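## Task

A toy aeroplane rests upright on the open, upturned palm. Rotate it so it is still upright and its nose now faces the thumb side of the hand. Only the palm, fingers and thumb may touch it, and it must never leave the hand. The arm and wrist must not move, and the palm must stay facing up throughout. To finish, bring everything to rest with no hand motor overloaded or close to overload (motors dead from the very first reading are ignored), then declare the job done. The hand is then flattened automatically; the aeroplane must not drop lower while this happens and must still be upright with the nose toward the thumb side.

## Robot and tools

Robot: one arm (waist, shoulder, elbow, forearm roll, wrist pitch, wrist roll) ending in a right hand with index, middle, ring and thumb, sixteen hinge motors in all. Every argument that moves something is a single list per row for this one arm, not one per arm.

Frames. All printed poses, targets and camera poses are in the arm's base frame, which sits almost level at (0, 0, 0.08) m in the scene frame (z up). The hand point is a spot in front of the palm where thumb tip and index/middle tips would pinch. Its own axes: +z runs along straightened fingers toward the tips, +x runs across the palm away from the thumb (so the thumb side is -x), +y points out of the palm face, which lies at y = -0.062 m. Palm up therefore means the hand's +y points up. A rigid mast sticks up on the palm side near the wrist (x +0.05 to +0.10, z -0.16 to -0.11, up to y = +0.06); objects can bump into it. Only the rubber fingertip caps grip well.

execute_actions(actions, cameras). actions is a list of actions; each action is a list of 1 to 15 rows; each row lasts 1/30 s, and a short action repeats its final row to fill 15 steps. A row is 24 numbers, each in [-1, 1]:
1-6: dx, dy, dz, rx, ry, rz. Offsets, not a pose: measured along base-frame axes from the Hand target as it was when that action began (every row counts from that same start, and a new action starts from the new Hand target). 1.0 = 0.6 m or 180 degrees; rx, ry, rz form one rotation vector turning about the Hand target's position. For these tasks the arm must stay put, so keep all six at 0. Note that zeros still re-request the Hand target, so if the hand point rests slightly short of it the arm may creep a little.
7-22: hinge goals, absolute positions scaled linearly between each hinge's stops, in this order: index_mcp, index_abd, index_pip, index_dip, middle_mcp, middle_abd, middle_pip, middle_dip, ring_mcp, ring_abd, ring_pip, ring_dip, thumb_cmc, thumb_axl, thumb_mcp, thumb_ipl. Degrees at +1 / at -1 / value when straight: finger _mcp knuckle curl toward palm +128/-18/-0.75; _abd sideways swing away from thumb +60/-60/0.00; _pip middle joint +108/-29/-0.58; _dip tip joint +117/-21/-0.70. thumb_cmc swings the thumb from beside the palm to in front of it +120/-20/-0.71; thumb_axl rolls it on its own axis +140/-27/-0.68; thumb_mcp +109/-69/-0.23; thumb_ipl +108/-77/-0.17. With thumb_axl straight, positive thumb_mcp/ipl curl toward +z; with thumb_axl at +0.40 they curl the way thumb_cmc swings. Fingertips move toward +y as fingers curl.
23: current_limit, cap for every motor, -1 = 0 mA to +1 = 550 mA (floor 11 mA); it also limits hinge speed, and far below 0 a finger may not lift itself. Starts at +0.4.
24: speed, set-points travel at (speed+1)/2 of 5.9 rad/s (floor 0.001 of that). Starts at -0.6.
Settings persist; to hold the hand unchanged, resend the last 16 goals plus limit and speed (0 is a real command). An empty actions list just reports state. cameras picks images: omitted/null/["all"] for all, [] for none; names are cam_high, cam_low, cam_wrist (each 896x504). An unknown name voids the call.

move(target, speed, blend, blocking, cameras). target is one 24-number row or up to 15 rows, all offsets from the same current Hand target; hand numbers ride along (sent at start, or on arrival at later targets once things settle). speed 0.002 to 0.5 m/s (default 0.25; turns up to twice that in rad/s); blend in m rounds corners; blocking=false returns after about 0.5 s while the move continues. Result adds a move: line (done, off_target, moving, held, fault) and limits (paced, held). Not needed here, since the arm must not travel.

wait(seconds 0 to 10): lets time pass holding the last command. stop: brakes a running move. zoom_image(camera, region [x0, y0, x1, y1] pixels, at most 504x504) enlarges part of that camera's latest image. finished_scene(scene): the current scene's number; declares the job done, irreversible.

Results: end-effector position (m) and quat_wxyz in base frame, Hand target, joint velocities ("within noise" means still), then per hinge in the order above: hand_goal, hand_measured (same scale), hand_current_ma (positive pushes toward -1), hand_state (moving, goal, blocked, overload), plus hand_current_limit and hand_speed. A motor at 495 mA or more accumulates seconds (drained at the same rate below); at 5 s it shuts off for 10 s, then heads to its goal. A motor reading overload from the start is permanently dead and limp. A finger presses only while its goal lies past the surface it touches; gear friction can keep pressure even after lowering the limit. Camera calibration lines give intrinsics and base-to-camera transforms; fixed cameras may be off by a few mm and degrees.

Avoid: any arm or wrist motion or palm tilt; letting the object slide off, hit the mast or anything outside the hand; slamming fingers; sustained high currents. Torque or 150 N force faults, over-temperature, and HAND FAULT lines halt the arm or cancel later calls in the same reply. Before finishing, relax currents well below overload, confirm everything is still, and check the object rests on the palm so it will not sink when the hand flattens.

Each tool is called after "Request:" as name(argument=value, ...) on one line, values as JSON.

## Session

Request:
execute_actions(actions=[])

Request:
zoom_image(camera="cam_high", region=[310, 70, 490, 270])

Scene clock: 0.00 s.
end_effector_position=(+0.5937, -0.0064, +0.4072) hand_goal=(-0.754, +0.000, -0.576, -0.696, -0.754, +0.000, -0.576, -0.696, -0.754, +0.000, -0.576, -0.696, +0.104, -0.540, -0.162, -0.106) hand_measured=(-0.768, +0.000, -0.578, -0.696, -0.770, +0.000, -0.578, -0.696, -0.768, +0.000, -0.578, -0.696, +0.088, -0.544, -0.164, -0.108) hand_current_ma=(-53, +0, -3, +0, -62, +0, -4, +0, -55, +0, -3, +0, -62, -14, -10, -8) hand_state=(goal, goal, goal, goal, goal, goal, goal, goal, goal, goal, goal, goal, goal, goal, goal, goal) hand_current_limit=0.40 hand_speed=-0.60 end_effector_quat_wxyz=(+0.702, +0.702, +0.085, +0.083)
Joint positions: [0.442 0.553 0.356 -1.611 1.771 1.372]
Joint velocities: within noise
Hand target: +0.5937, -0.0064, +0.4072; +0.702, +0.702, +0.085, +0.083
camera_calibration:
cam_wrist: T_world_to_cam=[[-0.784162, -0.196314, 0.588685, 0.264336], [-0.560593, 0.630931, -0.53634, 0.502836], [-0.266129, -0.750591, -0.604805, 0.530223], [0, 0, 0, 1]] pos_world=[0.630277, 0.132618, 0.434763]

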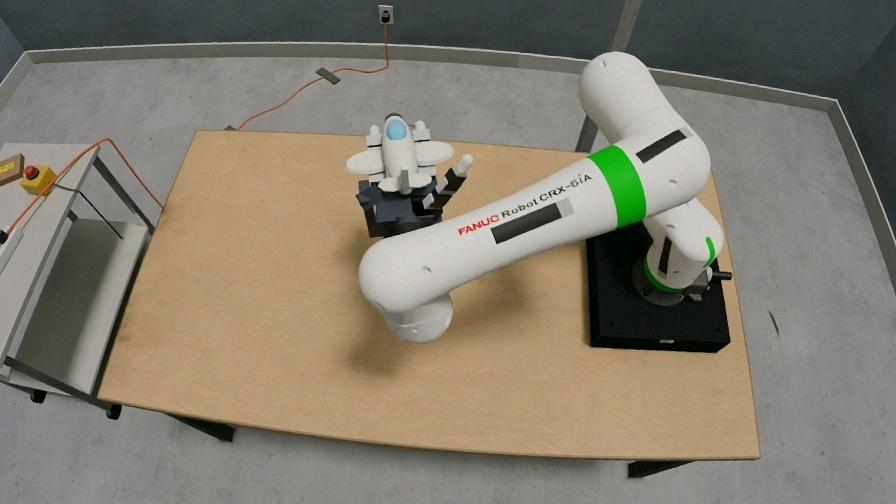

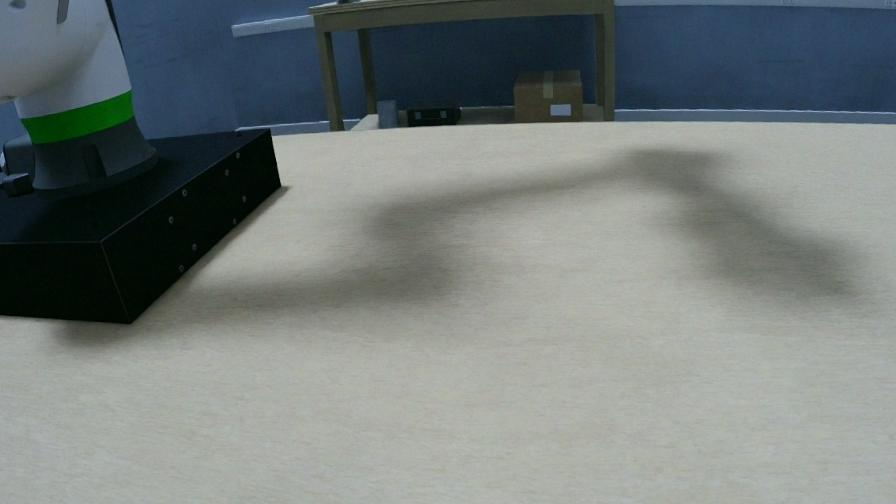

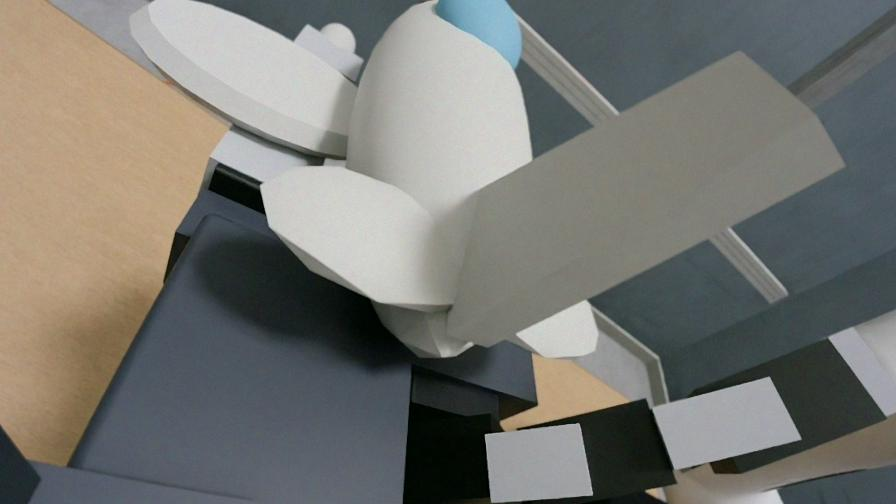

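Scaled by 2.520 from the camera's 896x504 image, which has a finer 1280x720 frame.

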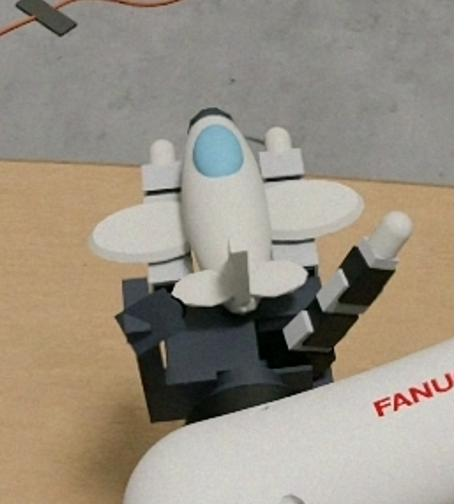

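Request:
execute_actions(actions=[[[0,0,0,0,0,0,-0.754,0,-0.576,-0.696,-0.754,0,-0.576,-0.696,-0.754,0,-0.576,-0.696,0.1,0.2,-0.162,-0.106,0.4,-0.75]],[[0,0,0,0,0,0,-0.754,0,-0.576,-0.696,-0.754,0,-0.576,-0.696,-0.754,0,-0.576,-0.696,0.1,0.2,-0.162,-0.106,0.4,-0.75]],[[0,0,0,0,0,0,-0.754,0,-0.576,-0.696,-0.754,0,-0.576,-0.696,-0.754,0,-0.576,-0.696,0.1,0.2,0.15,0.1,0.4,-0.75]]])

Request:
zoom_image(camera="cam_high", region=[310, 70, 490, 270])

Scene clock: 2.53 s.
end_effector_position=(+0.5937, -0.0064, +0.4072) hand_goal=(-0.754, +0.000, -0.576, -0.696, -0.754, +0.000, -0.576, -0.696, -0.754, +0.000, -0.576, -0.696, +0.100, +0.200, +0.150, +0.100) hand_measured=(-0.768, +0.000, -0.578, -0.696, -0.770, +0.000, -0.578, -0.696, -0.768, +0.000, -0.578, -0.696, +0.094, +0.196, +0.148, +0.098) hand_current_ma=(-53, +0, -3, +0, -62, +0, -4, +0, -55, +0, -3, +0, -24, -16, -6, -5) hand_state=(goal, goal, goal, goal, goal, goal, goal, goal, goal, goal, goal, goal, goal, goal, goal, goal) hand_current_limit=0.40 hand_speed=-0.75 end_effector_quat_wxyz=(+0.702, +0.702, +0.085, +0.083)
Joint positions: [0.442 0.553 0.356 -1.611 1.771 1.372]
Joint velocities: within noise
Hand target: +0.5937, -0.0064, +0.4072; +0.702, +0.702, +0.085, +0.083
Off the commanded pose: 0.000 m, 0 deg.
camera_calibration:
cam_wrist: T_world_to_cam=[[-0.784162, -0.196314, 0.588685, 0.264336], [-0.560593, 0.630931, -0.53634, 0.502836], [-0.266129, -0.750591, -0.604805, 0.530223], [0, 0, 0, 1]] pos_world=[0.630277, 0.132618, 0.434763]

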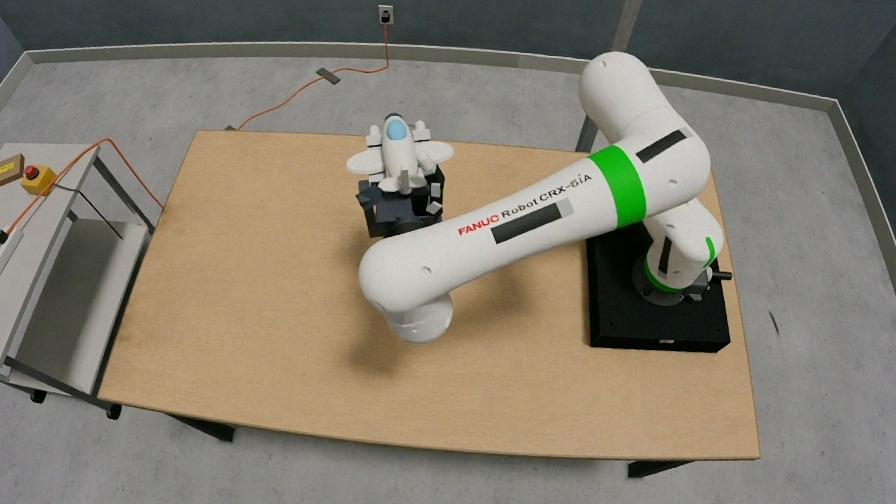

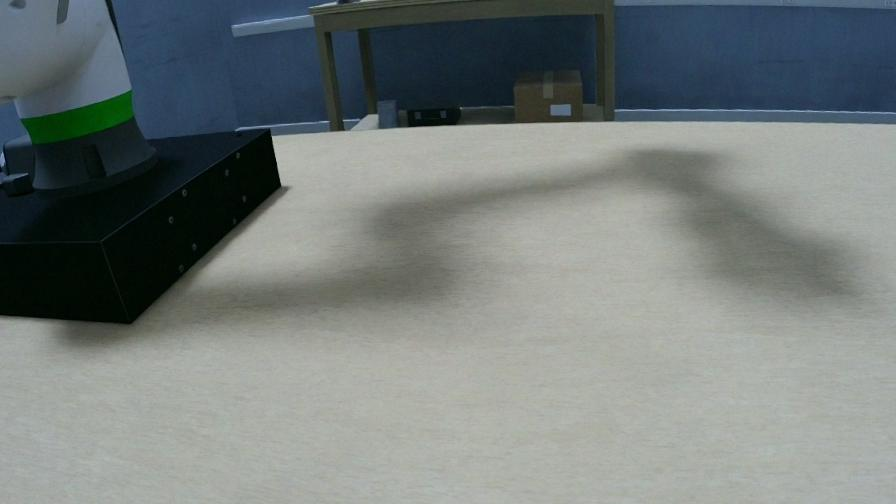

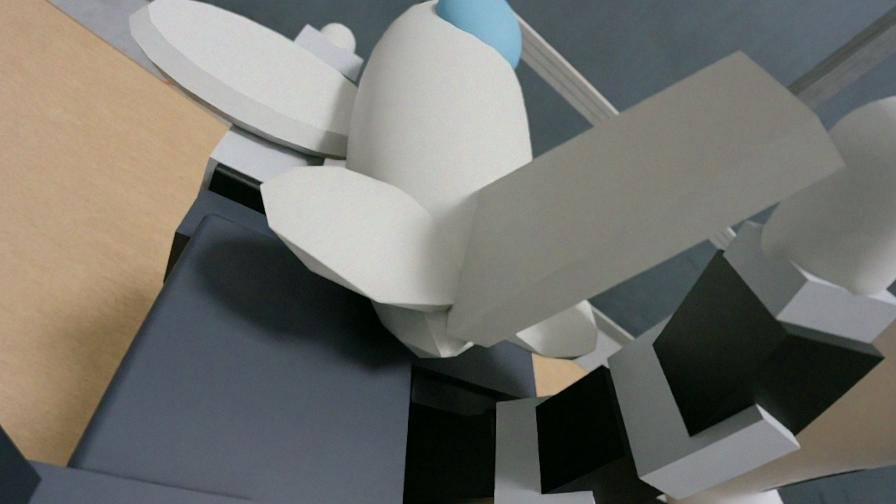

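Scaled by 2.520 from the camera's 896x504 image, which has a finer 1280x720 frame.

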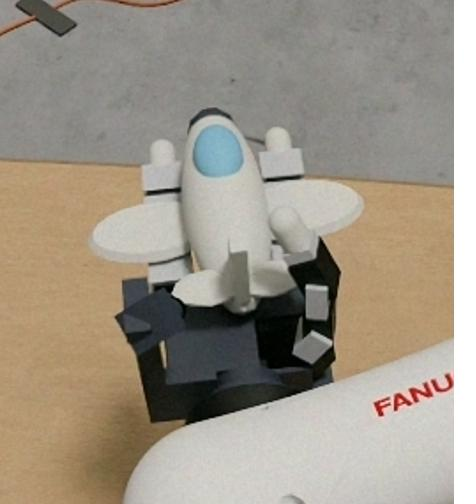

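Request:
execute_actions(actions=[[[0,0,0,0,0,0,-0.754,0,-0.576,-0.696,-0.754,0,-0.576,-0.696,-0.754,0,-0.576,-0.696,0.1,0.3,0.3,0.2,0.4,-0.8]],[[0,0,0,0,0,0,-0.754,0,-0.576,-0.696,-0.754,0,-0.576,-0.696,-0.754,0,-0.576,-0.696,0.2,0.3,0.35,0.2,0.4,-0.85]]])

Request:
zoom_image(camera="cam_high", region=[310, 70, 490, 270])

Scene clock: 4.00 s.
end_effector_position=(+0.5937, -0.0064, +0.4072) hand_goal=(-0.754, +0.000, -0.576, -0.696, -0.754, +0.000, -0.576, -0.696, -0.754, +0.000, -0.576, -0.696, +0.200, +0.300, +0.350, +0.200) hand_measured=(-0.768, +0.000, -0.578, -0.696, -0.770, +0.000, -0.578, -0.696, -0.768, +0.000, -0.578, -0.696, +0.196, +0.296, +0.350, +0.198) hand_current_ma=(-53, +0, -3, +0, -62, +0, -4, +0, -55, +0, -3, +0, -12, -13, +0, -5) hand_state=(goal, goal, goal, goal, goal, goal, goal, goal, goal, goal, goal, goal, goal, goal, goal, goal) hand_current_limit=0.40 hand_speed=-0.85 end_effector_quat_wxyz=(+0.702, +0.702, +0.085, +0.083)
Joint positions: [0.442 0.553 0.356 -1.611 1.771 1.372]
Joint velocities: within noise
Hand target: +0.5937, -0.0064, +0.4072; +0.702, +0.702, +0.085, +0.083
Off the commanded pose: 0.000 m, 0 deg.
camera_calibration:
cam_wrist: T_world_to_cam=[[-0.784162, -0.196314, 0.588685, 0.264336], [-0.560593, 0.630931, -0.53634, 0.502837], [-0.266129, -0.750591, -0.604805, 0.530223], [0, 0, 0, 1]] pos_world=[0.630277, 0.132618, 0.434763]

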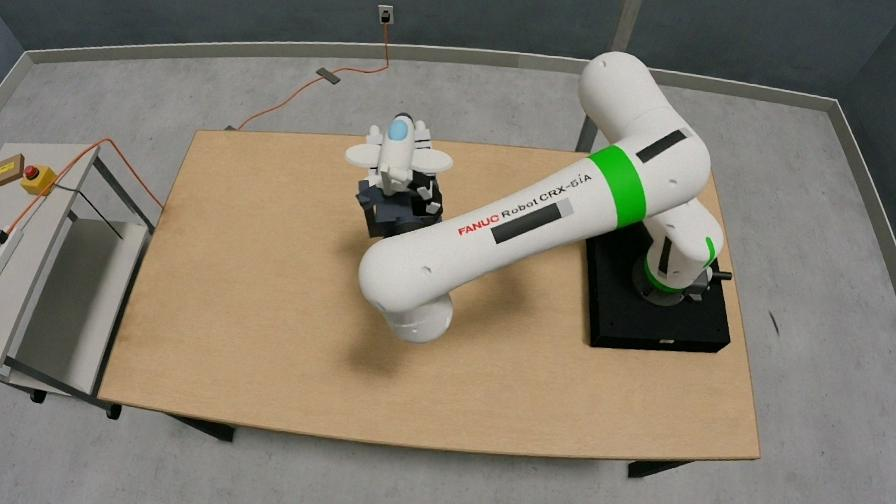

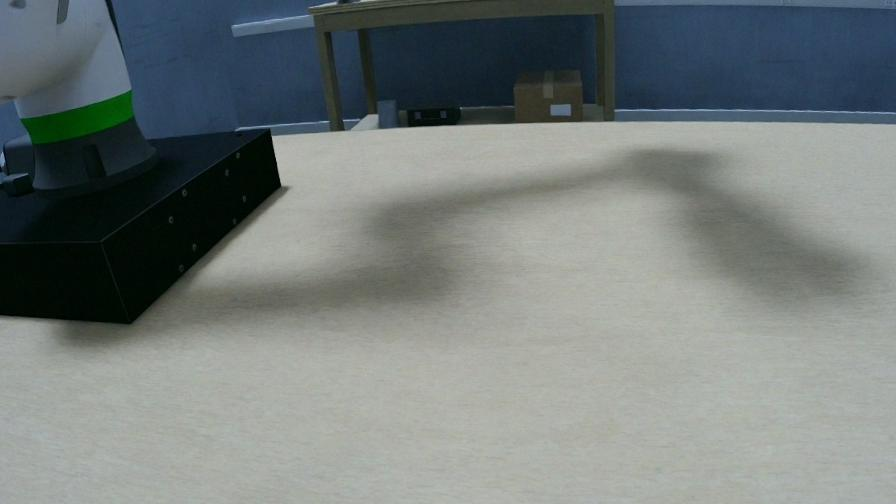

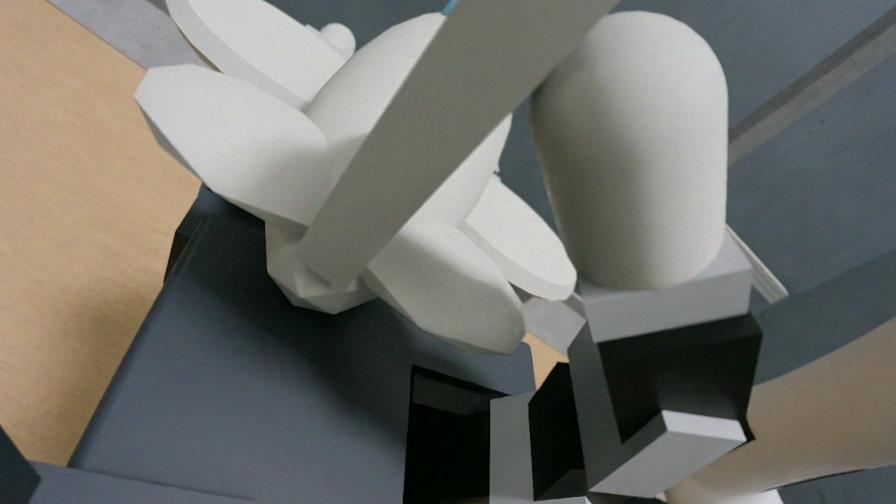

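Scaled by 2.520 from the camera's 896x504 image, which has a finer 1280x720 frame.

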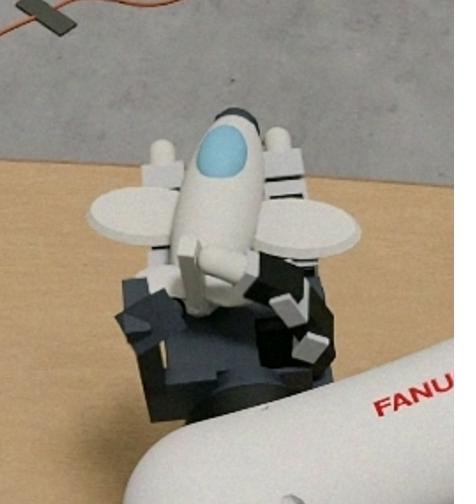

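Request:
execute_actions(actions=[[[0,0,0,0,0,0,-0.754,0,-0.576,-0.696,-0.754,0,-0.576,-0.696,-0.754,0,-0.576,-0.696,0.28,0.3,0.35,0.2,0.4,-0.87]]])

Request:
zoom_image(camera="cam_high", region=[310, 70, 490, 270])

Request:
execute_actions(actions=[[[0,0,0,0,0,0,-0.754,0,-0.576,-0.696,-0.754,0,-0.576,-0.696,-0.754,0,-0.576,-0.696,0.36,0.3,0.35,0.2,0.4,-0.87]]])

Request:
zoom_image(camera="cam_high", region=[310, 70, 490, 270])

Scene clock: 4.90 s.
end_effector_position=(+0.5937, -0.0064, +0.4072) hand_goal=(-0.754, +0.000, -0.576, -0.696, -0.754, +0.000, -0.576, -0.696, -0.754, +0.000, -0.576, -0.696, +0.280, +0.300, +0.350, +0.200) hand_measured=(-0.768, +0.000, -0.578, -0.696, -0.770, +0.000, -0.578, -0.696, -0.768, +0.000, -0.578, -0.696, +0.278, +0.298, +0.350, +0.198) hand_current_ma=(-53, +0, -3, +0, -62, +0, -4, +0, -55, +0, -3, +0, -7, -11, +2, -5) hand_state=(goal, goal, goal, goal, goal, goal, goal, goal, goal, goal, goal, goal, goal, goal, goal, goal) hand_current_limit=0.40 hand_speed=-0.87 end_effector_quat_wxyz=(+0.702, +0.702, +0.085, +0.083)
Joint positions: [0.442 0.553 0.356 -1.611 1.771 1.372]
Joint velocities: within noise
Hand target: +0.5937, -0.0064, +0.4072; +0.702, +0.702, +0.085, +0.083
Off the commanded pose: 0.000 m, 0 deg.
camera_calibration:
cam_wrist: T_world_to_cam=[[-0.784163, -0.196314, 0.588685, 0.264336], [-0.560593, 0.630931, -0.53634, 0.502836], [-0.266129, -0.750591, -0.604805, 0.530223], [0, 0, 0, 1]] pos_world=[0.630277, 0.132618, 0.434763]

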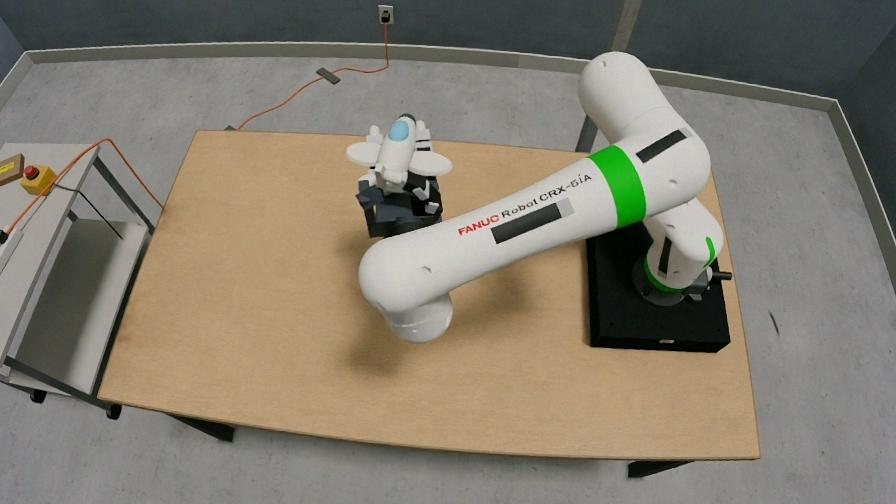

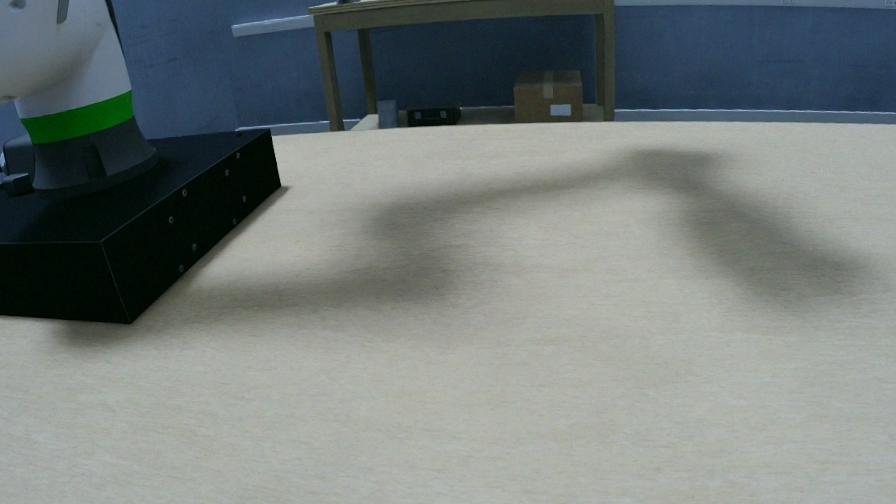

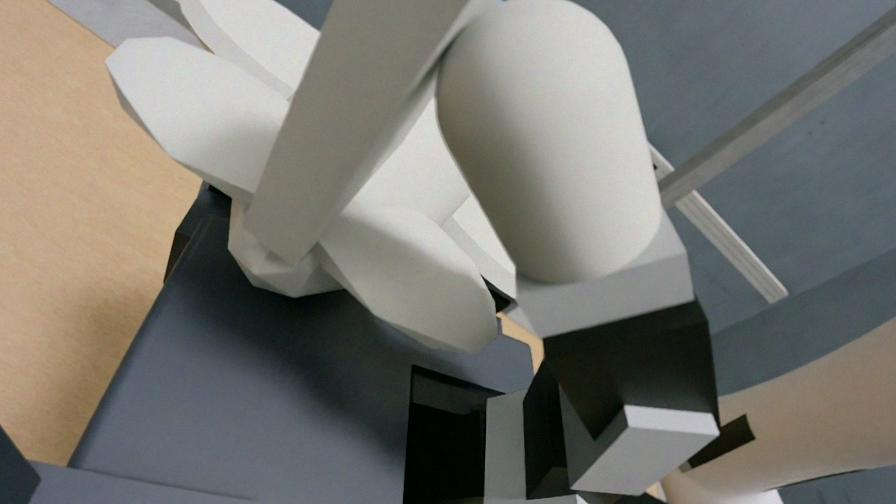

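Scaled by 2.520 from the camera's 896x504 image, which has a finer 1280x720 frame.

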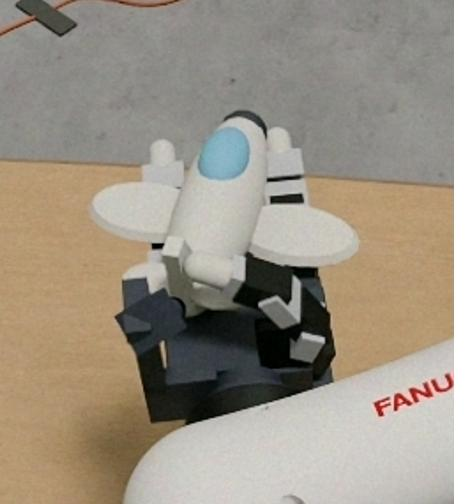

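Scene clock: 5.60 s.
end_effector_position=(+0.5937, -0.0064, +0.4072) hand_goal=(-0.754, +0.000, -0.576, -0.696, -0.754, +0.000, -0.576, -0.696, -0.754, +0.000, -0.576, -0.696, +0.360, +0.300, +0.350, +0.200) hand_measured=(-0.768, +0.000, -0.578, -0.696, -0.770, +0.000, -0.578, -0.696, -0.768, +0.000, -0.578, -0.696, +0.360, +0.298, +0.352, +0.200) hand_current_ma=(-53, +0, -3, +0, -62, +0, -4, +0, -55, +0, -3, +0, -2, -10, +6, -4) hand_state=(goal, goal, goal, goal, goal, goal, goal, goal, goal, goal, goal, goal, goal, goal, goal, goal) hand_current_limit=0.40 hand_speed=-0.87 end_effector_quat_wxyz=(+0.702, +0.702, +0.085, +0.083)
Joint positions: [0.442 0.553 0.356 -1.611 1.771 1.372]
Joint velocities: within noise
Hand target: +0.5937, -0.0064, +0.4072; +0.702, +0.702, +0.085, +0.083
Off the commanded pose: 0.000 m, 0 deg.
camera_calibration:
cam_wrist: T_world_to_cam=[[-0.784163, -0.196314, 0.588685, 0.264336], [-0.560593, 0.630932, -0.53634, 0.502836], [-0.266129, -0.750591, -0.604805, 0.530223], [0, 0, 0, 1]] pos_world=[0.630277, 0.132618, 0.434763]

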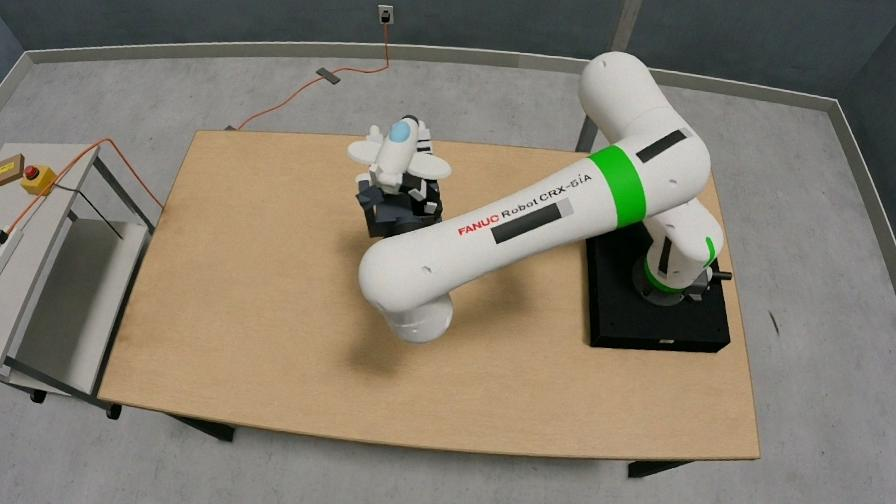

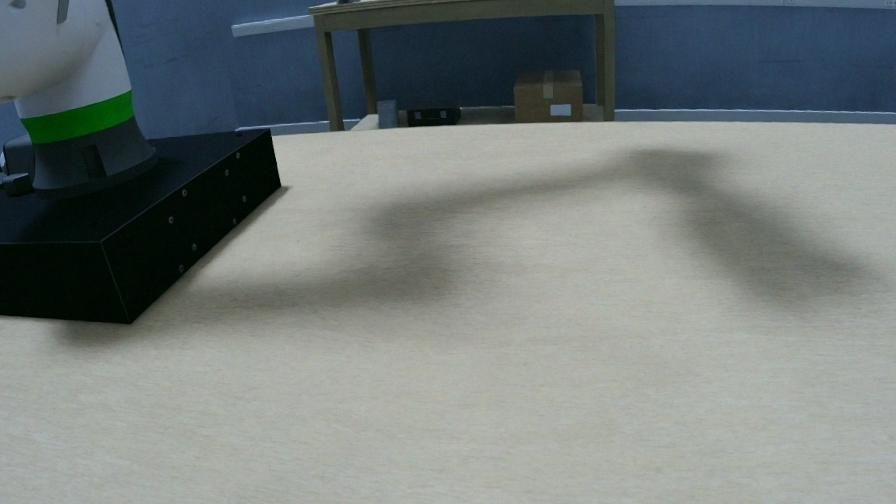

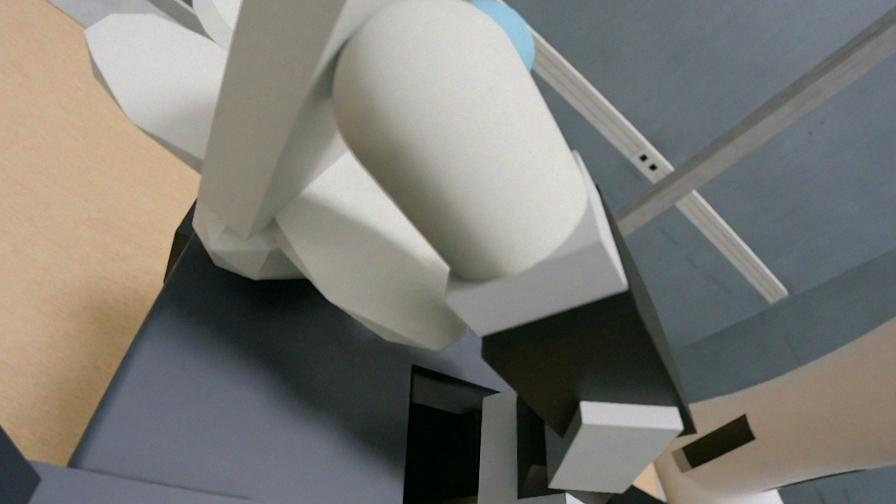

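Scaled by 2.520 from the camera's 896x504 image, which has a finer 1280x720 frame.

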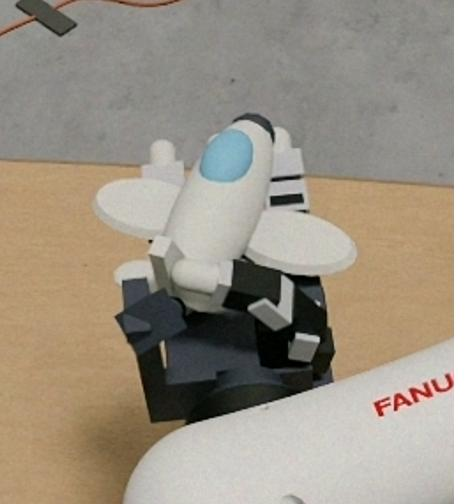

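Request:
execute_actions(actions=[[[0,0,0,0,0,0,-0.754,0,-0.576,-0.696,-0.754,0,-0.576,-0.696,-0.754,0,-0.576,-0.696,0.44,0.3,0.38,0.2,0.4,-0.87]]])

Request:
zoom_image(camera="cam_high", region=[310, 70, 490, 270])

Request:
execute_actions(actions=[[[0,0,0,0,0,0,-0.754,0,-0.576,-0.696,-0.754,0,-0.576,-0.696,-0.754,0,-0.576,-0.696,0.51,0.28,0.42,0.2,0.4,-0.87]]])

Request:
zoom_image(camera="cam_high", region=[310, 70, 490, 270])

Scene clock: 6.43 s.
end_effector_position=(+0.5937, -0.0064, +0.4072) hand_goal=(-0.754, +0.000, -0.576, -0.696, -0.754, +0.000, -0.576, -0.696, -0.754, +0.000, -0.576, -0.696, +0.440, +0.300, +0.380, +0.200) hand_measured=(-0.768, +0.000, -0.578, -0.696, -0.770, +0.000, -0.578, -0.696, -0.768, +0.000, -0.578, -0.696, +0.440, +0.298, +0.382, +0.200) hand_current_ma=(-53, +0, -3, +0, -62, +0, -4, +0, -56, +0, -3, +0, +1, -10, +9, -3) hand_state=(goal, goal, goal, goal, goal, goal, goal, goal, goal, goal, goal, goal, goal, goal, goal, goal) hand_current_limit=0.40 hand_speed=-0.87 end_effector_quat_wxyz=(+0.702, +0.702, +0.085, +0.083)
Joint positions: [0.442 0.553 0.356 -1.611 1.771 1.372]
Joint velocities: within noise
Hand target: +0.5937, -0.0064, +0.4072; +0.702, +0.702, +0.085, +0.083
Off the commanded pose: 0.000 m, 0 deg.
camera_calibration:
cam_wrist: T_world_to_cam=[[-0.784162, -0.196314, 0.588685, 0.264336], [-0.560593, 0.630931, -0.53634, 0.502836], [-0.266129, -0.750591, -0.604805, 0.530223], [0, 0, 0, 1]] pos_world=[0.630277, 0.132618, 0.434763]

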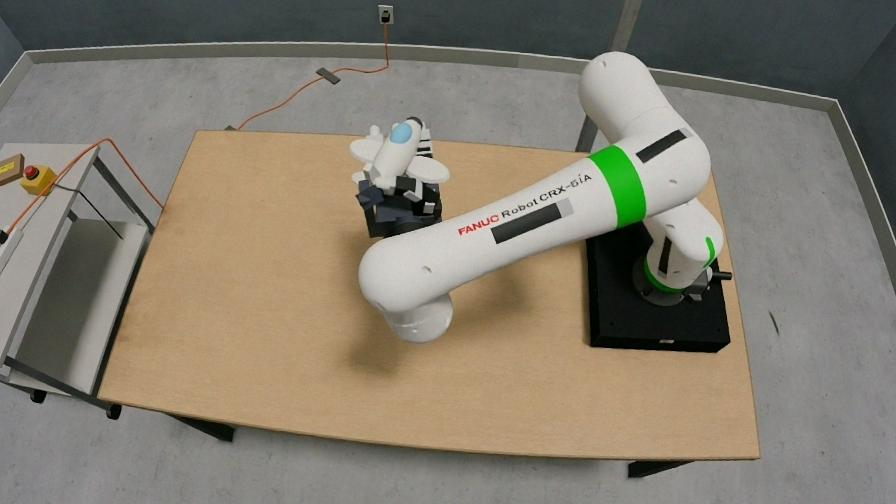

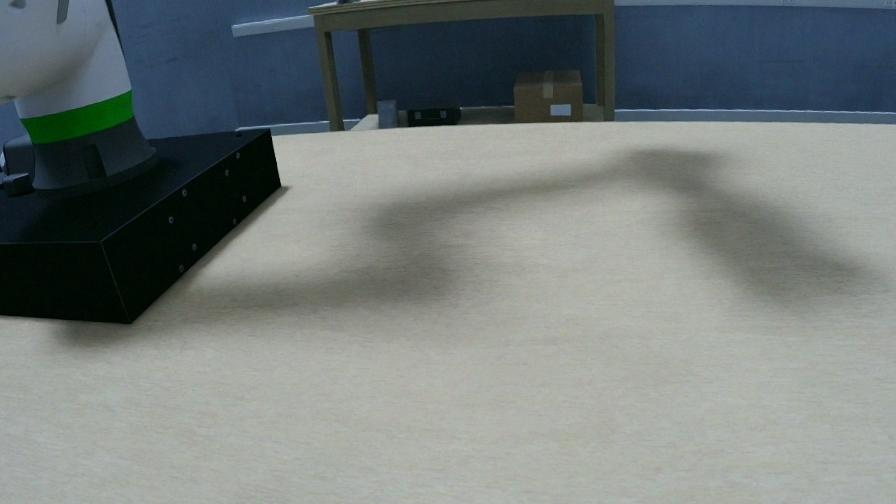

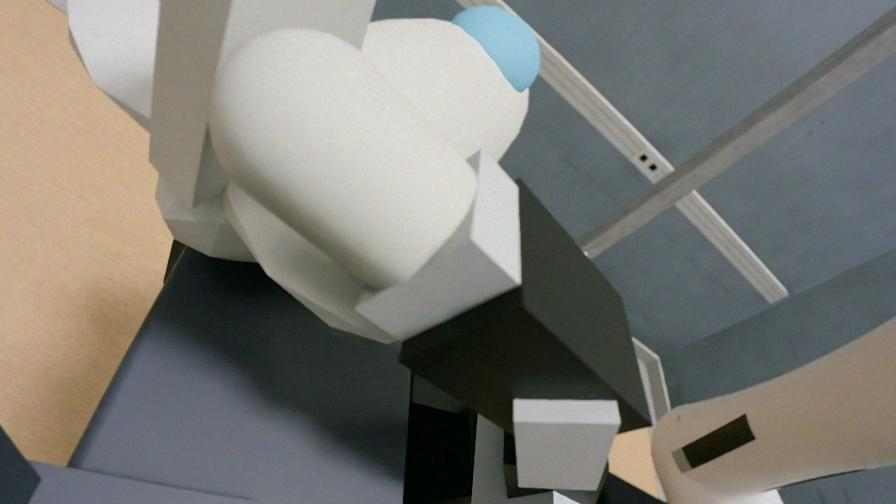

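Scaled by 2.520 from the camera's 896x504 image, which has a finer 1280x720 frame.

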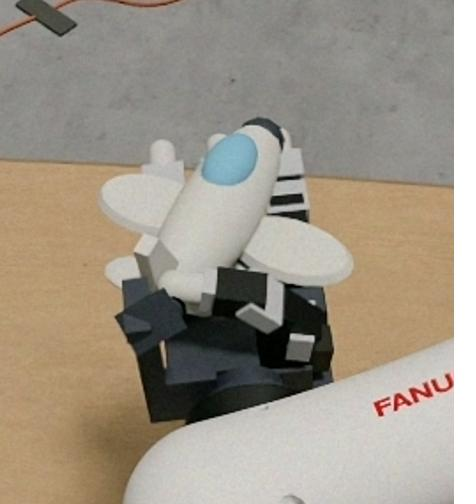

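Scene clock: 7.13 s.
end_effector_position=(+0.5937, -0.0064, +0.4072) hand_goal=(-0.754, +0.000, -0.576, -0.696, -0.754, +0.000, -0.576, -0.696, -0.754, +0.000, -0.576, -0.696, +0.510, +0.280, +0.420, +0.200) hand_measured=(-0.768, +0.000, -0.578, -0.696, -0.770, +0.000, -0.578, -0.696, -0.768, +0.000, -0.578, -0.696, +0.494, +0.284, +0.416, +0.200) hand_current_ma=(-53, +0, -3, +0, -62, +0, -4, +0, -56, +0, -3, +0, -62, +14, -15, -3) hand_state=(goal, goal, goal, goal, goal, goal, goal, goal, goal, goal, goal, goal, goal, goal, goal, goal) hand_current_limit=0.40 hand_speed=-0.87 end_effector_quat_wxyz=(+0.702, +0.702, +0.085, +0.083)
Joint positions: [0.442 0.553 0.356 -1.611 1.771 1.372]
Joint velocities: within noise
Hand target: +0.5937, -0.0064, +0.4072; +0.702, +0.702, +0.085, +0.083
Off the commanded pose: 0.000 m, 0 deg.
camera_calibration:
cam_wrist: T_world_to_cam=[[-0.784162, -0.196314, 0.588685, 0.264336], [-0.560593, 0.630931, -0.53634, 0.502836], [-0.266129, -0.750591, -0.604805, 0.530223], [0, 0, 0, 1]] pos_world=[0.630277, 0.132618, 0.434763]

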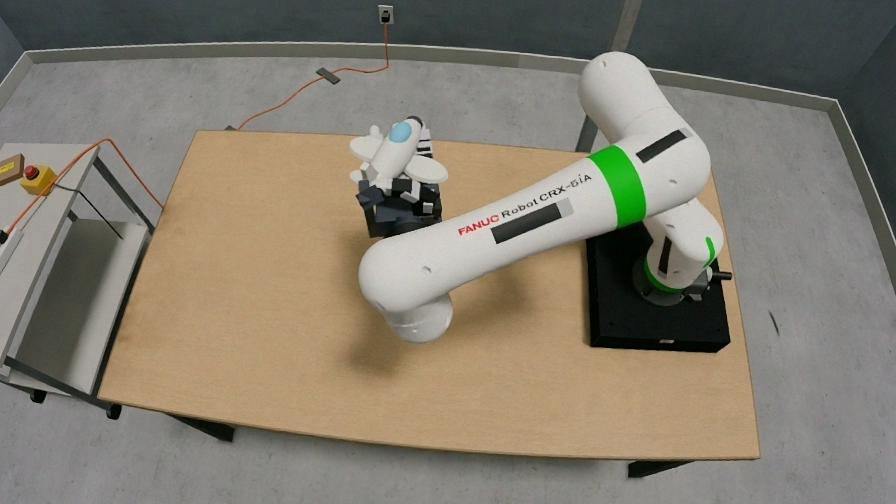

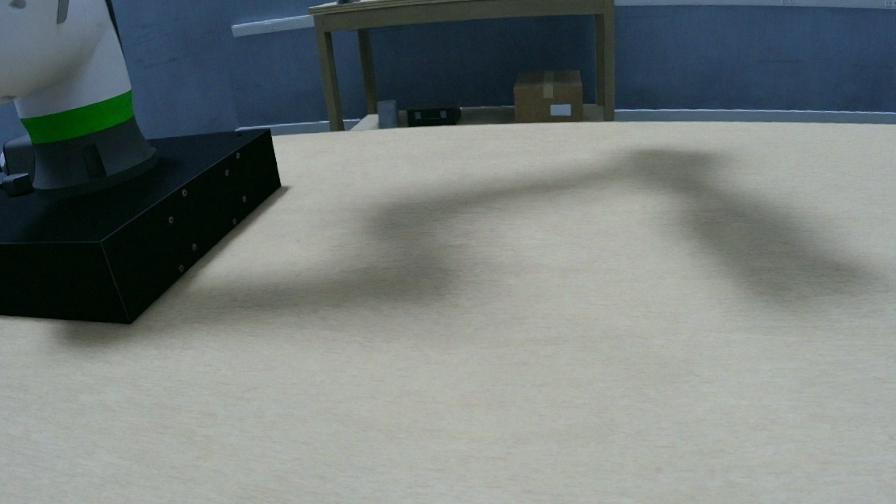

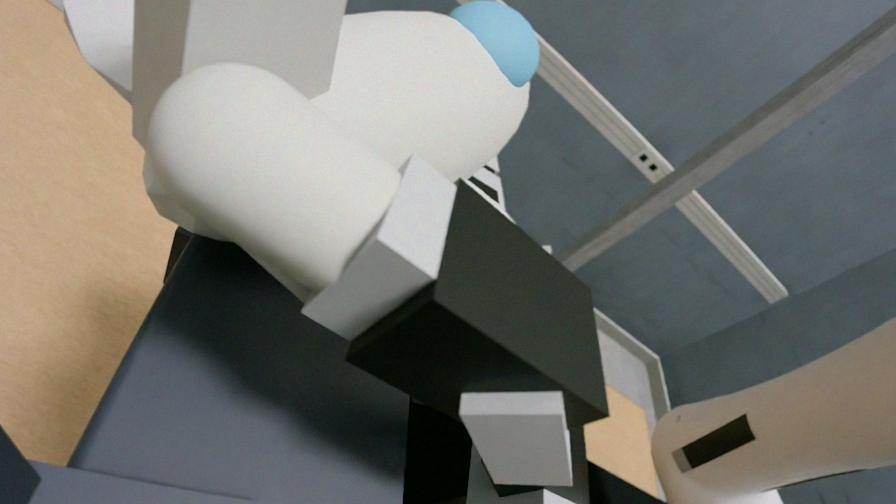

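Scaled by 2.520 from the camera's 896x504 image, which has a finer 1280x720 frame.

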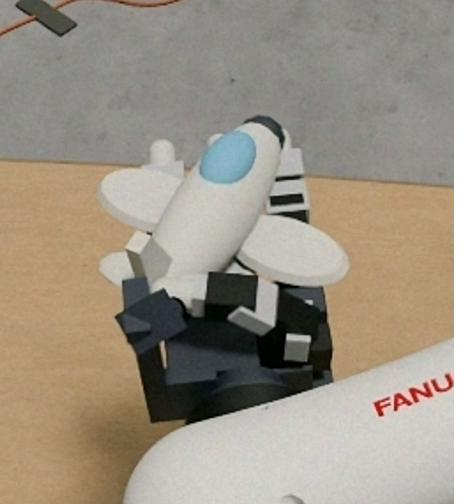

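Request:
execute_actions(actions=[[[0,0,0,0,0,0,-0.754,0,-0.576,-0.696,-0.754,0,-0.576,-0.696,-0.754,0,-0.576,-0.696,0.56,0.18,0.42,0.2,0.4,-0.87]]])

Request:
zoom_image(camera="cam_high", region=[310, 70, 490, 270])

Request:
execute_actions(actions=[[[0,0,0,0,0,0,-0.754,0,-0.576,-0.696,-0.754,0,-0.576,-0.696,-0.754,0,-0.576,-0.696,0.62,0.1,0.42,0.2,0.4,-0.87]]])

Request:
zoom_image(camera="cam_high", region=[310, 70, 490, 270])

Scene clock: 8.13 s.
end_effector_position=(+0.5937, -0.0064, +0.4072) hand_goal=(-0.754, +0.000, -0.576, -0.696, -0.754, +0.000, -0.576, -0.696, -0.754, +0.000, -0.576, -0.696, +0.560, +0.180, +0.420, +0.200) hand_measured=(-0.768, +0.000, -0.578, -0.696, -0.770, +0.000, -0.578, -0.696, -0.768, +0.000, -0.578, -0.696, +0.550, +0.192, +0.414, +0.198) hand_current_ma=(-53, +0, -3, +0, -62, +0, -4, +0, -56, +0, -3, +0, -38, +60, -25, -7) hand_state=(goal, goal, goal, goal, goal, goal, goal, goal, goal, goal, goal, goal, goal, goal, goal, goal) hand_current_limit=0.40 hand_speed=-0.87 end_effector_quat_wxyz=(+0.702, +0.702, +0.085, +0.083)
Joint positions: [0.442 0.553 0.356 -1.611 1.771 1.372]
Joint velocities: within noise
Hand target: +0.5937, -0.0064, +0.4072; +0.702, +0.702, +0.085, +0.083
Off the commanded pose: 0.000 m, 0 deg.
camera_calibration:
cam_wrist: T_world_to_cam=[[-0.784163, -0.196314, 0.588685, 0.264336], [-0.560593, 0.630931, -0.53634, 0.502836], [-0.266129, -0.750591, -0.604805, 0.530223], [0, 0, 0, 1]] pos_world=[0.630277, 0.132618, 0.434763]

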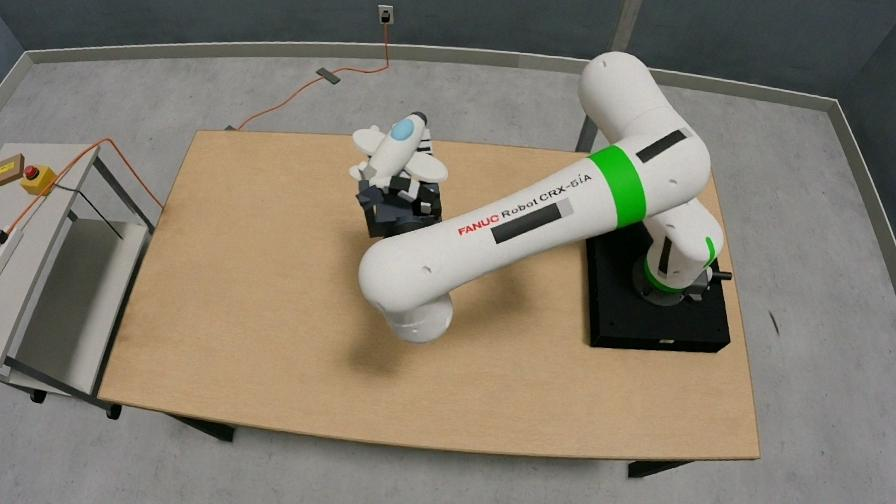

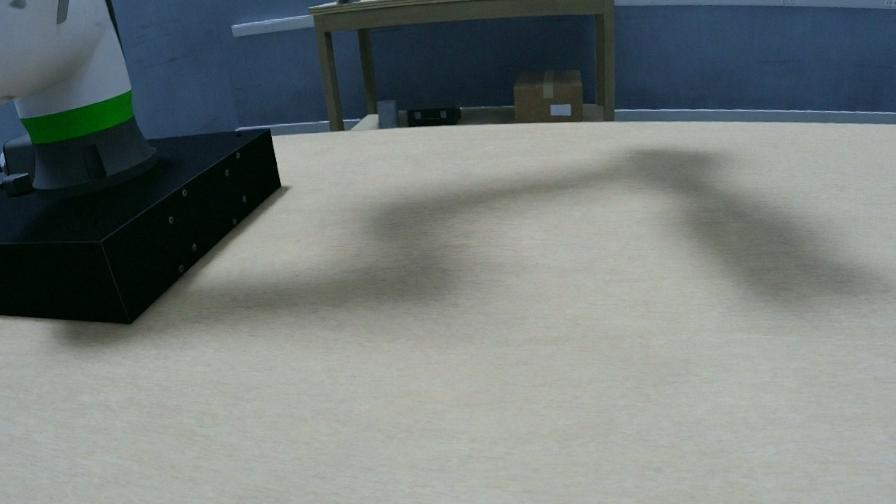

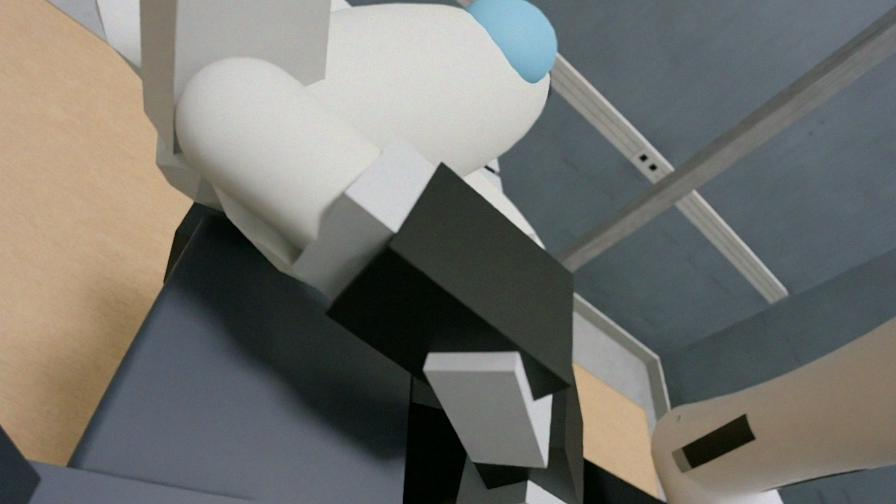

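Scaled by 2.520 from the camera's 896x504 image, which has a finer 1280x720 frame.

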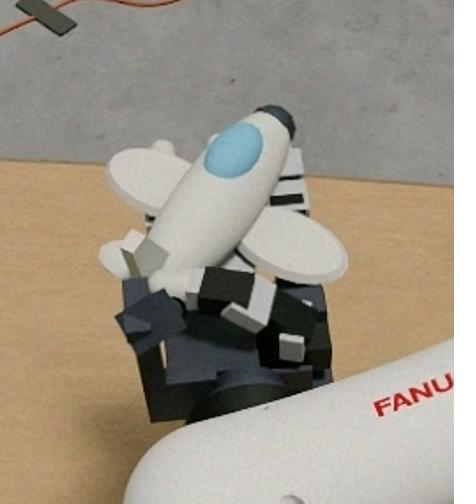

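Scene clock: 8.83 s.
end_effector_position=(+0.5937, -0.0064, +0.4072) hand_goal=(-0.754, +0.000, -0.576, -0.696, -0.754, +0.000, -0.576, -0.696, -0.754, +0.000, -0.576, -0.696, +0.620, +0.100, +0.420, +0.200) hand_measured=(-0.768, +0.000, -0.578, -0.696, -0.770, +0.000, -0.578, -0.696, -0.768, +0.000, -0.578, -0.696, +0.608, +0.112, +0.414, +0.198) hand_current_ma=(-53, +0, -3, +0, -62, +0, -4, +0, -56, +0, -3, +0, -43, +53, -25, -10) hand_state=(goal, goal, goal, goal, goal, goal, goal, goal, goal, goal, goal, goal, goal, goal, goal, goal) hand_current_limit=0.40 hand_speed=-0.87 end_effector_quat_wxyz=(+0.702, +0.702, +0.085, +0.083)
Joint positions: [0.442 0.553 0.356 -1.611 1.771 1.372]
Joint velocities: within noise
Hand target: +0.5937, -0.0064, +0.4072; +0.702, +0.702, +0.085, +0.083
Off the commanded pose: 0.000 m, 0 deg.
camera_calibration:
cam_wrist: T_world_to_cam=[[-0.784162, -0.196314, 0.588685, 0.264336], [-0.560593, 0.630931, -0.53634, 0.502836], [-0.266129, -0.750591, -0.604805, 0.530223], [0, 0, 0, 1]] pos_world=[0.630277, 0.132618, 0.434763]

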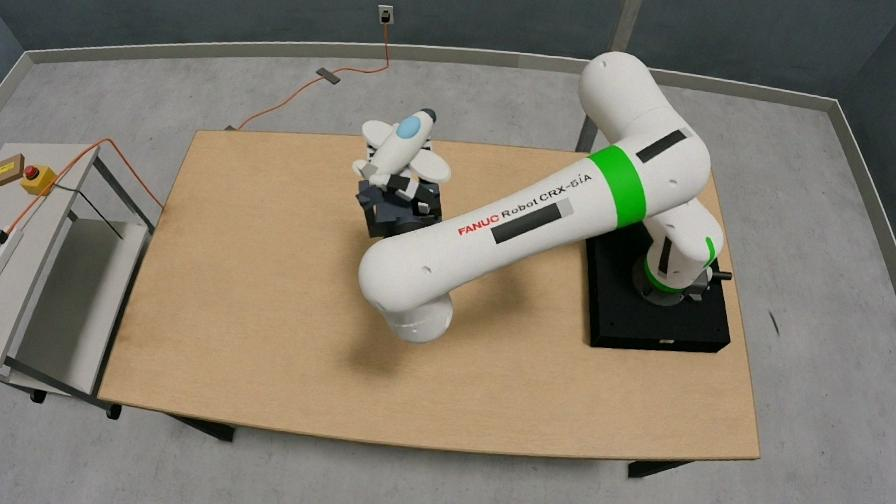

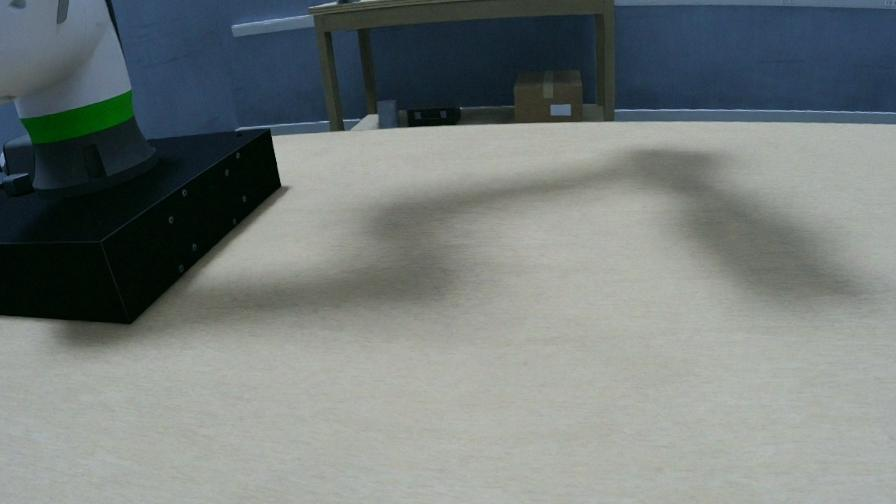

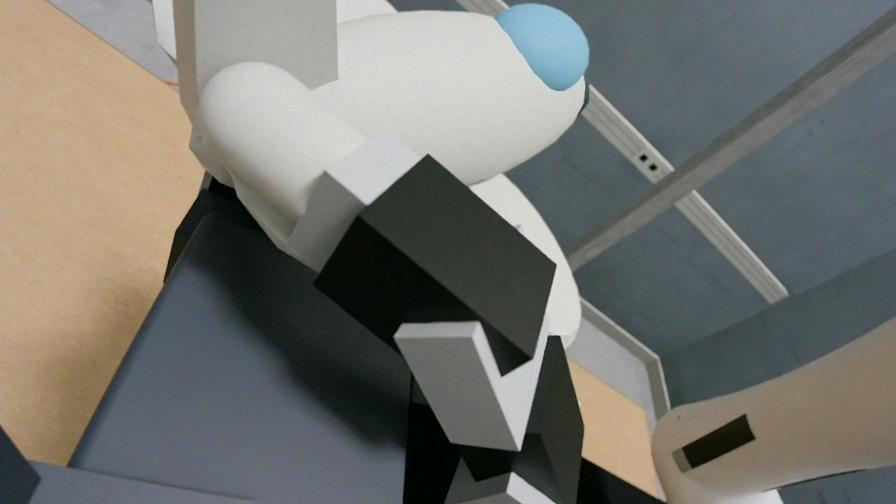

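Scaled by 2.520 from the camera's 896x504 image, which has a finer 1280x720 frame.

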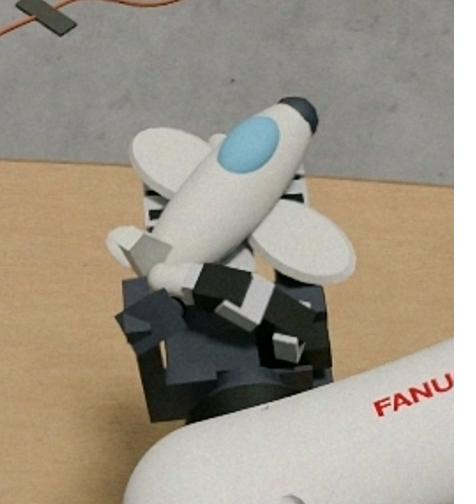

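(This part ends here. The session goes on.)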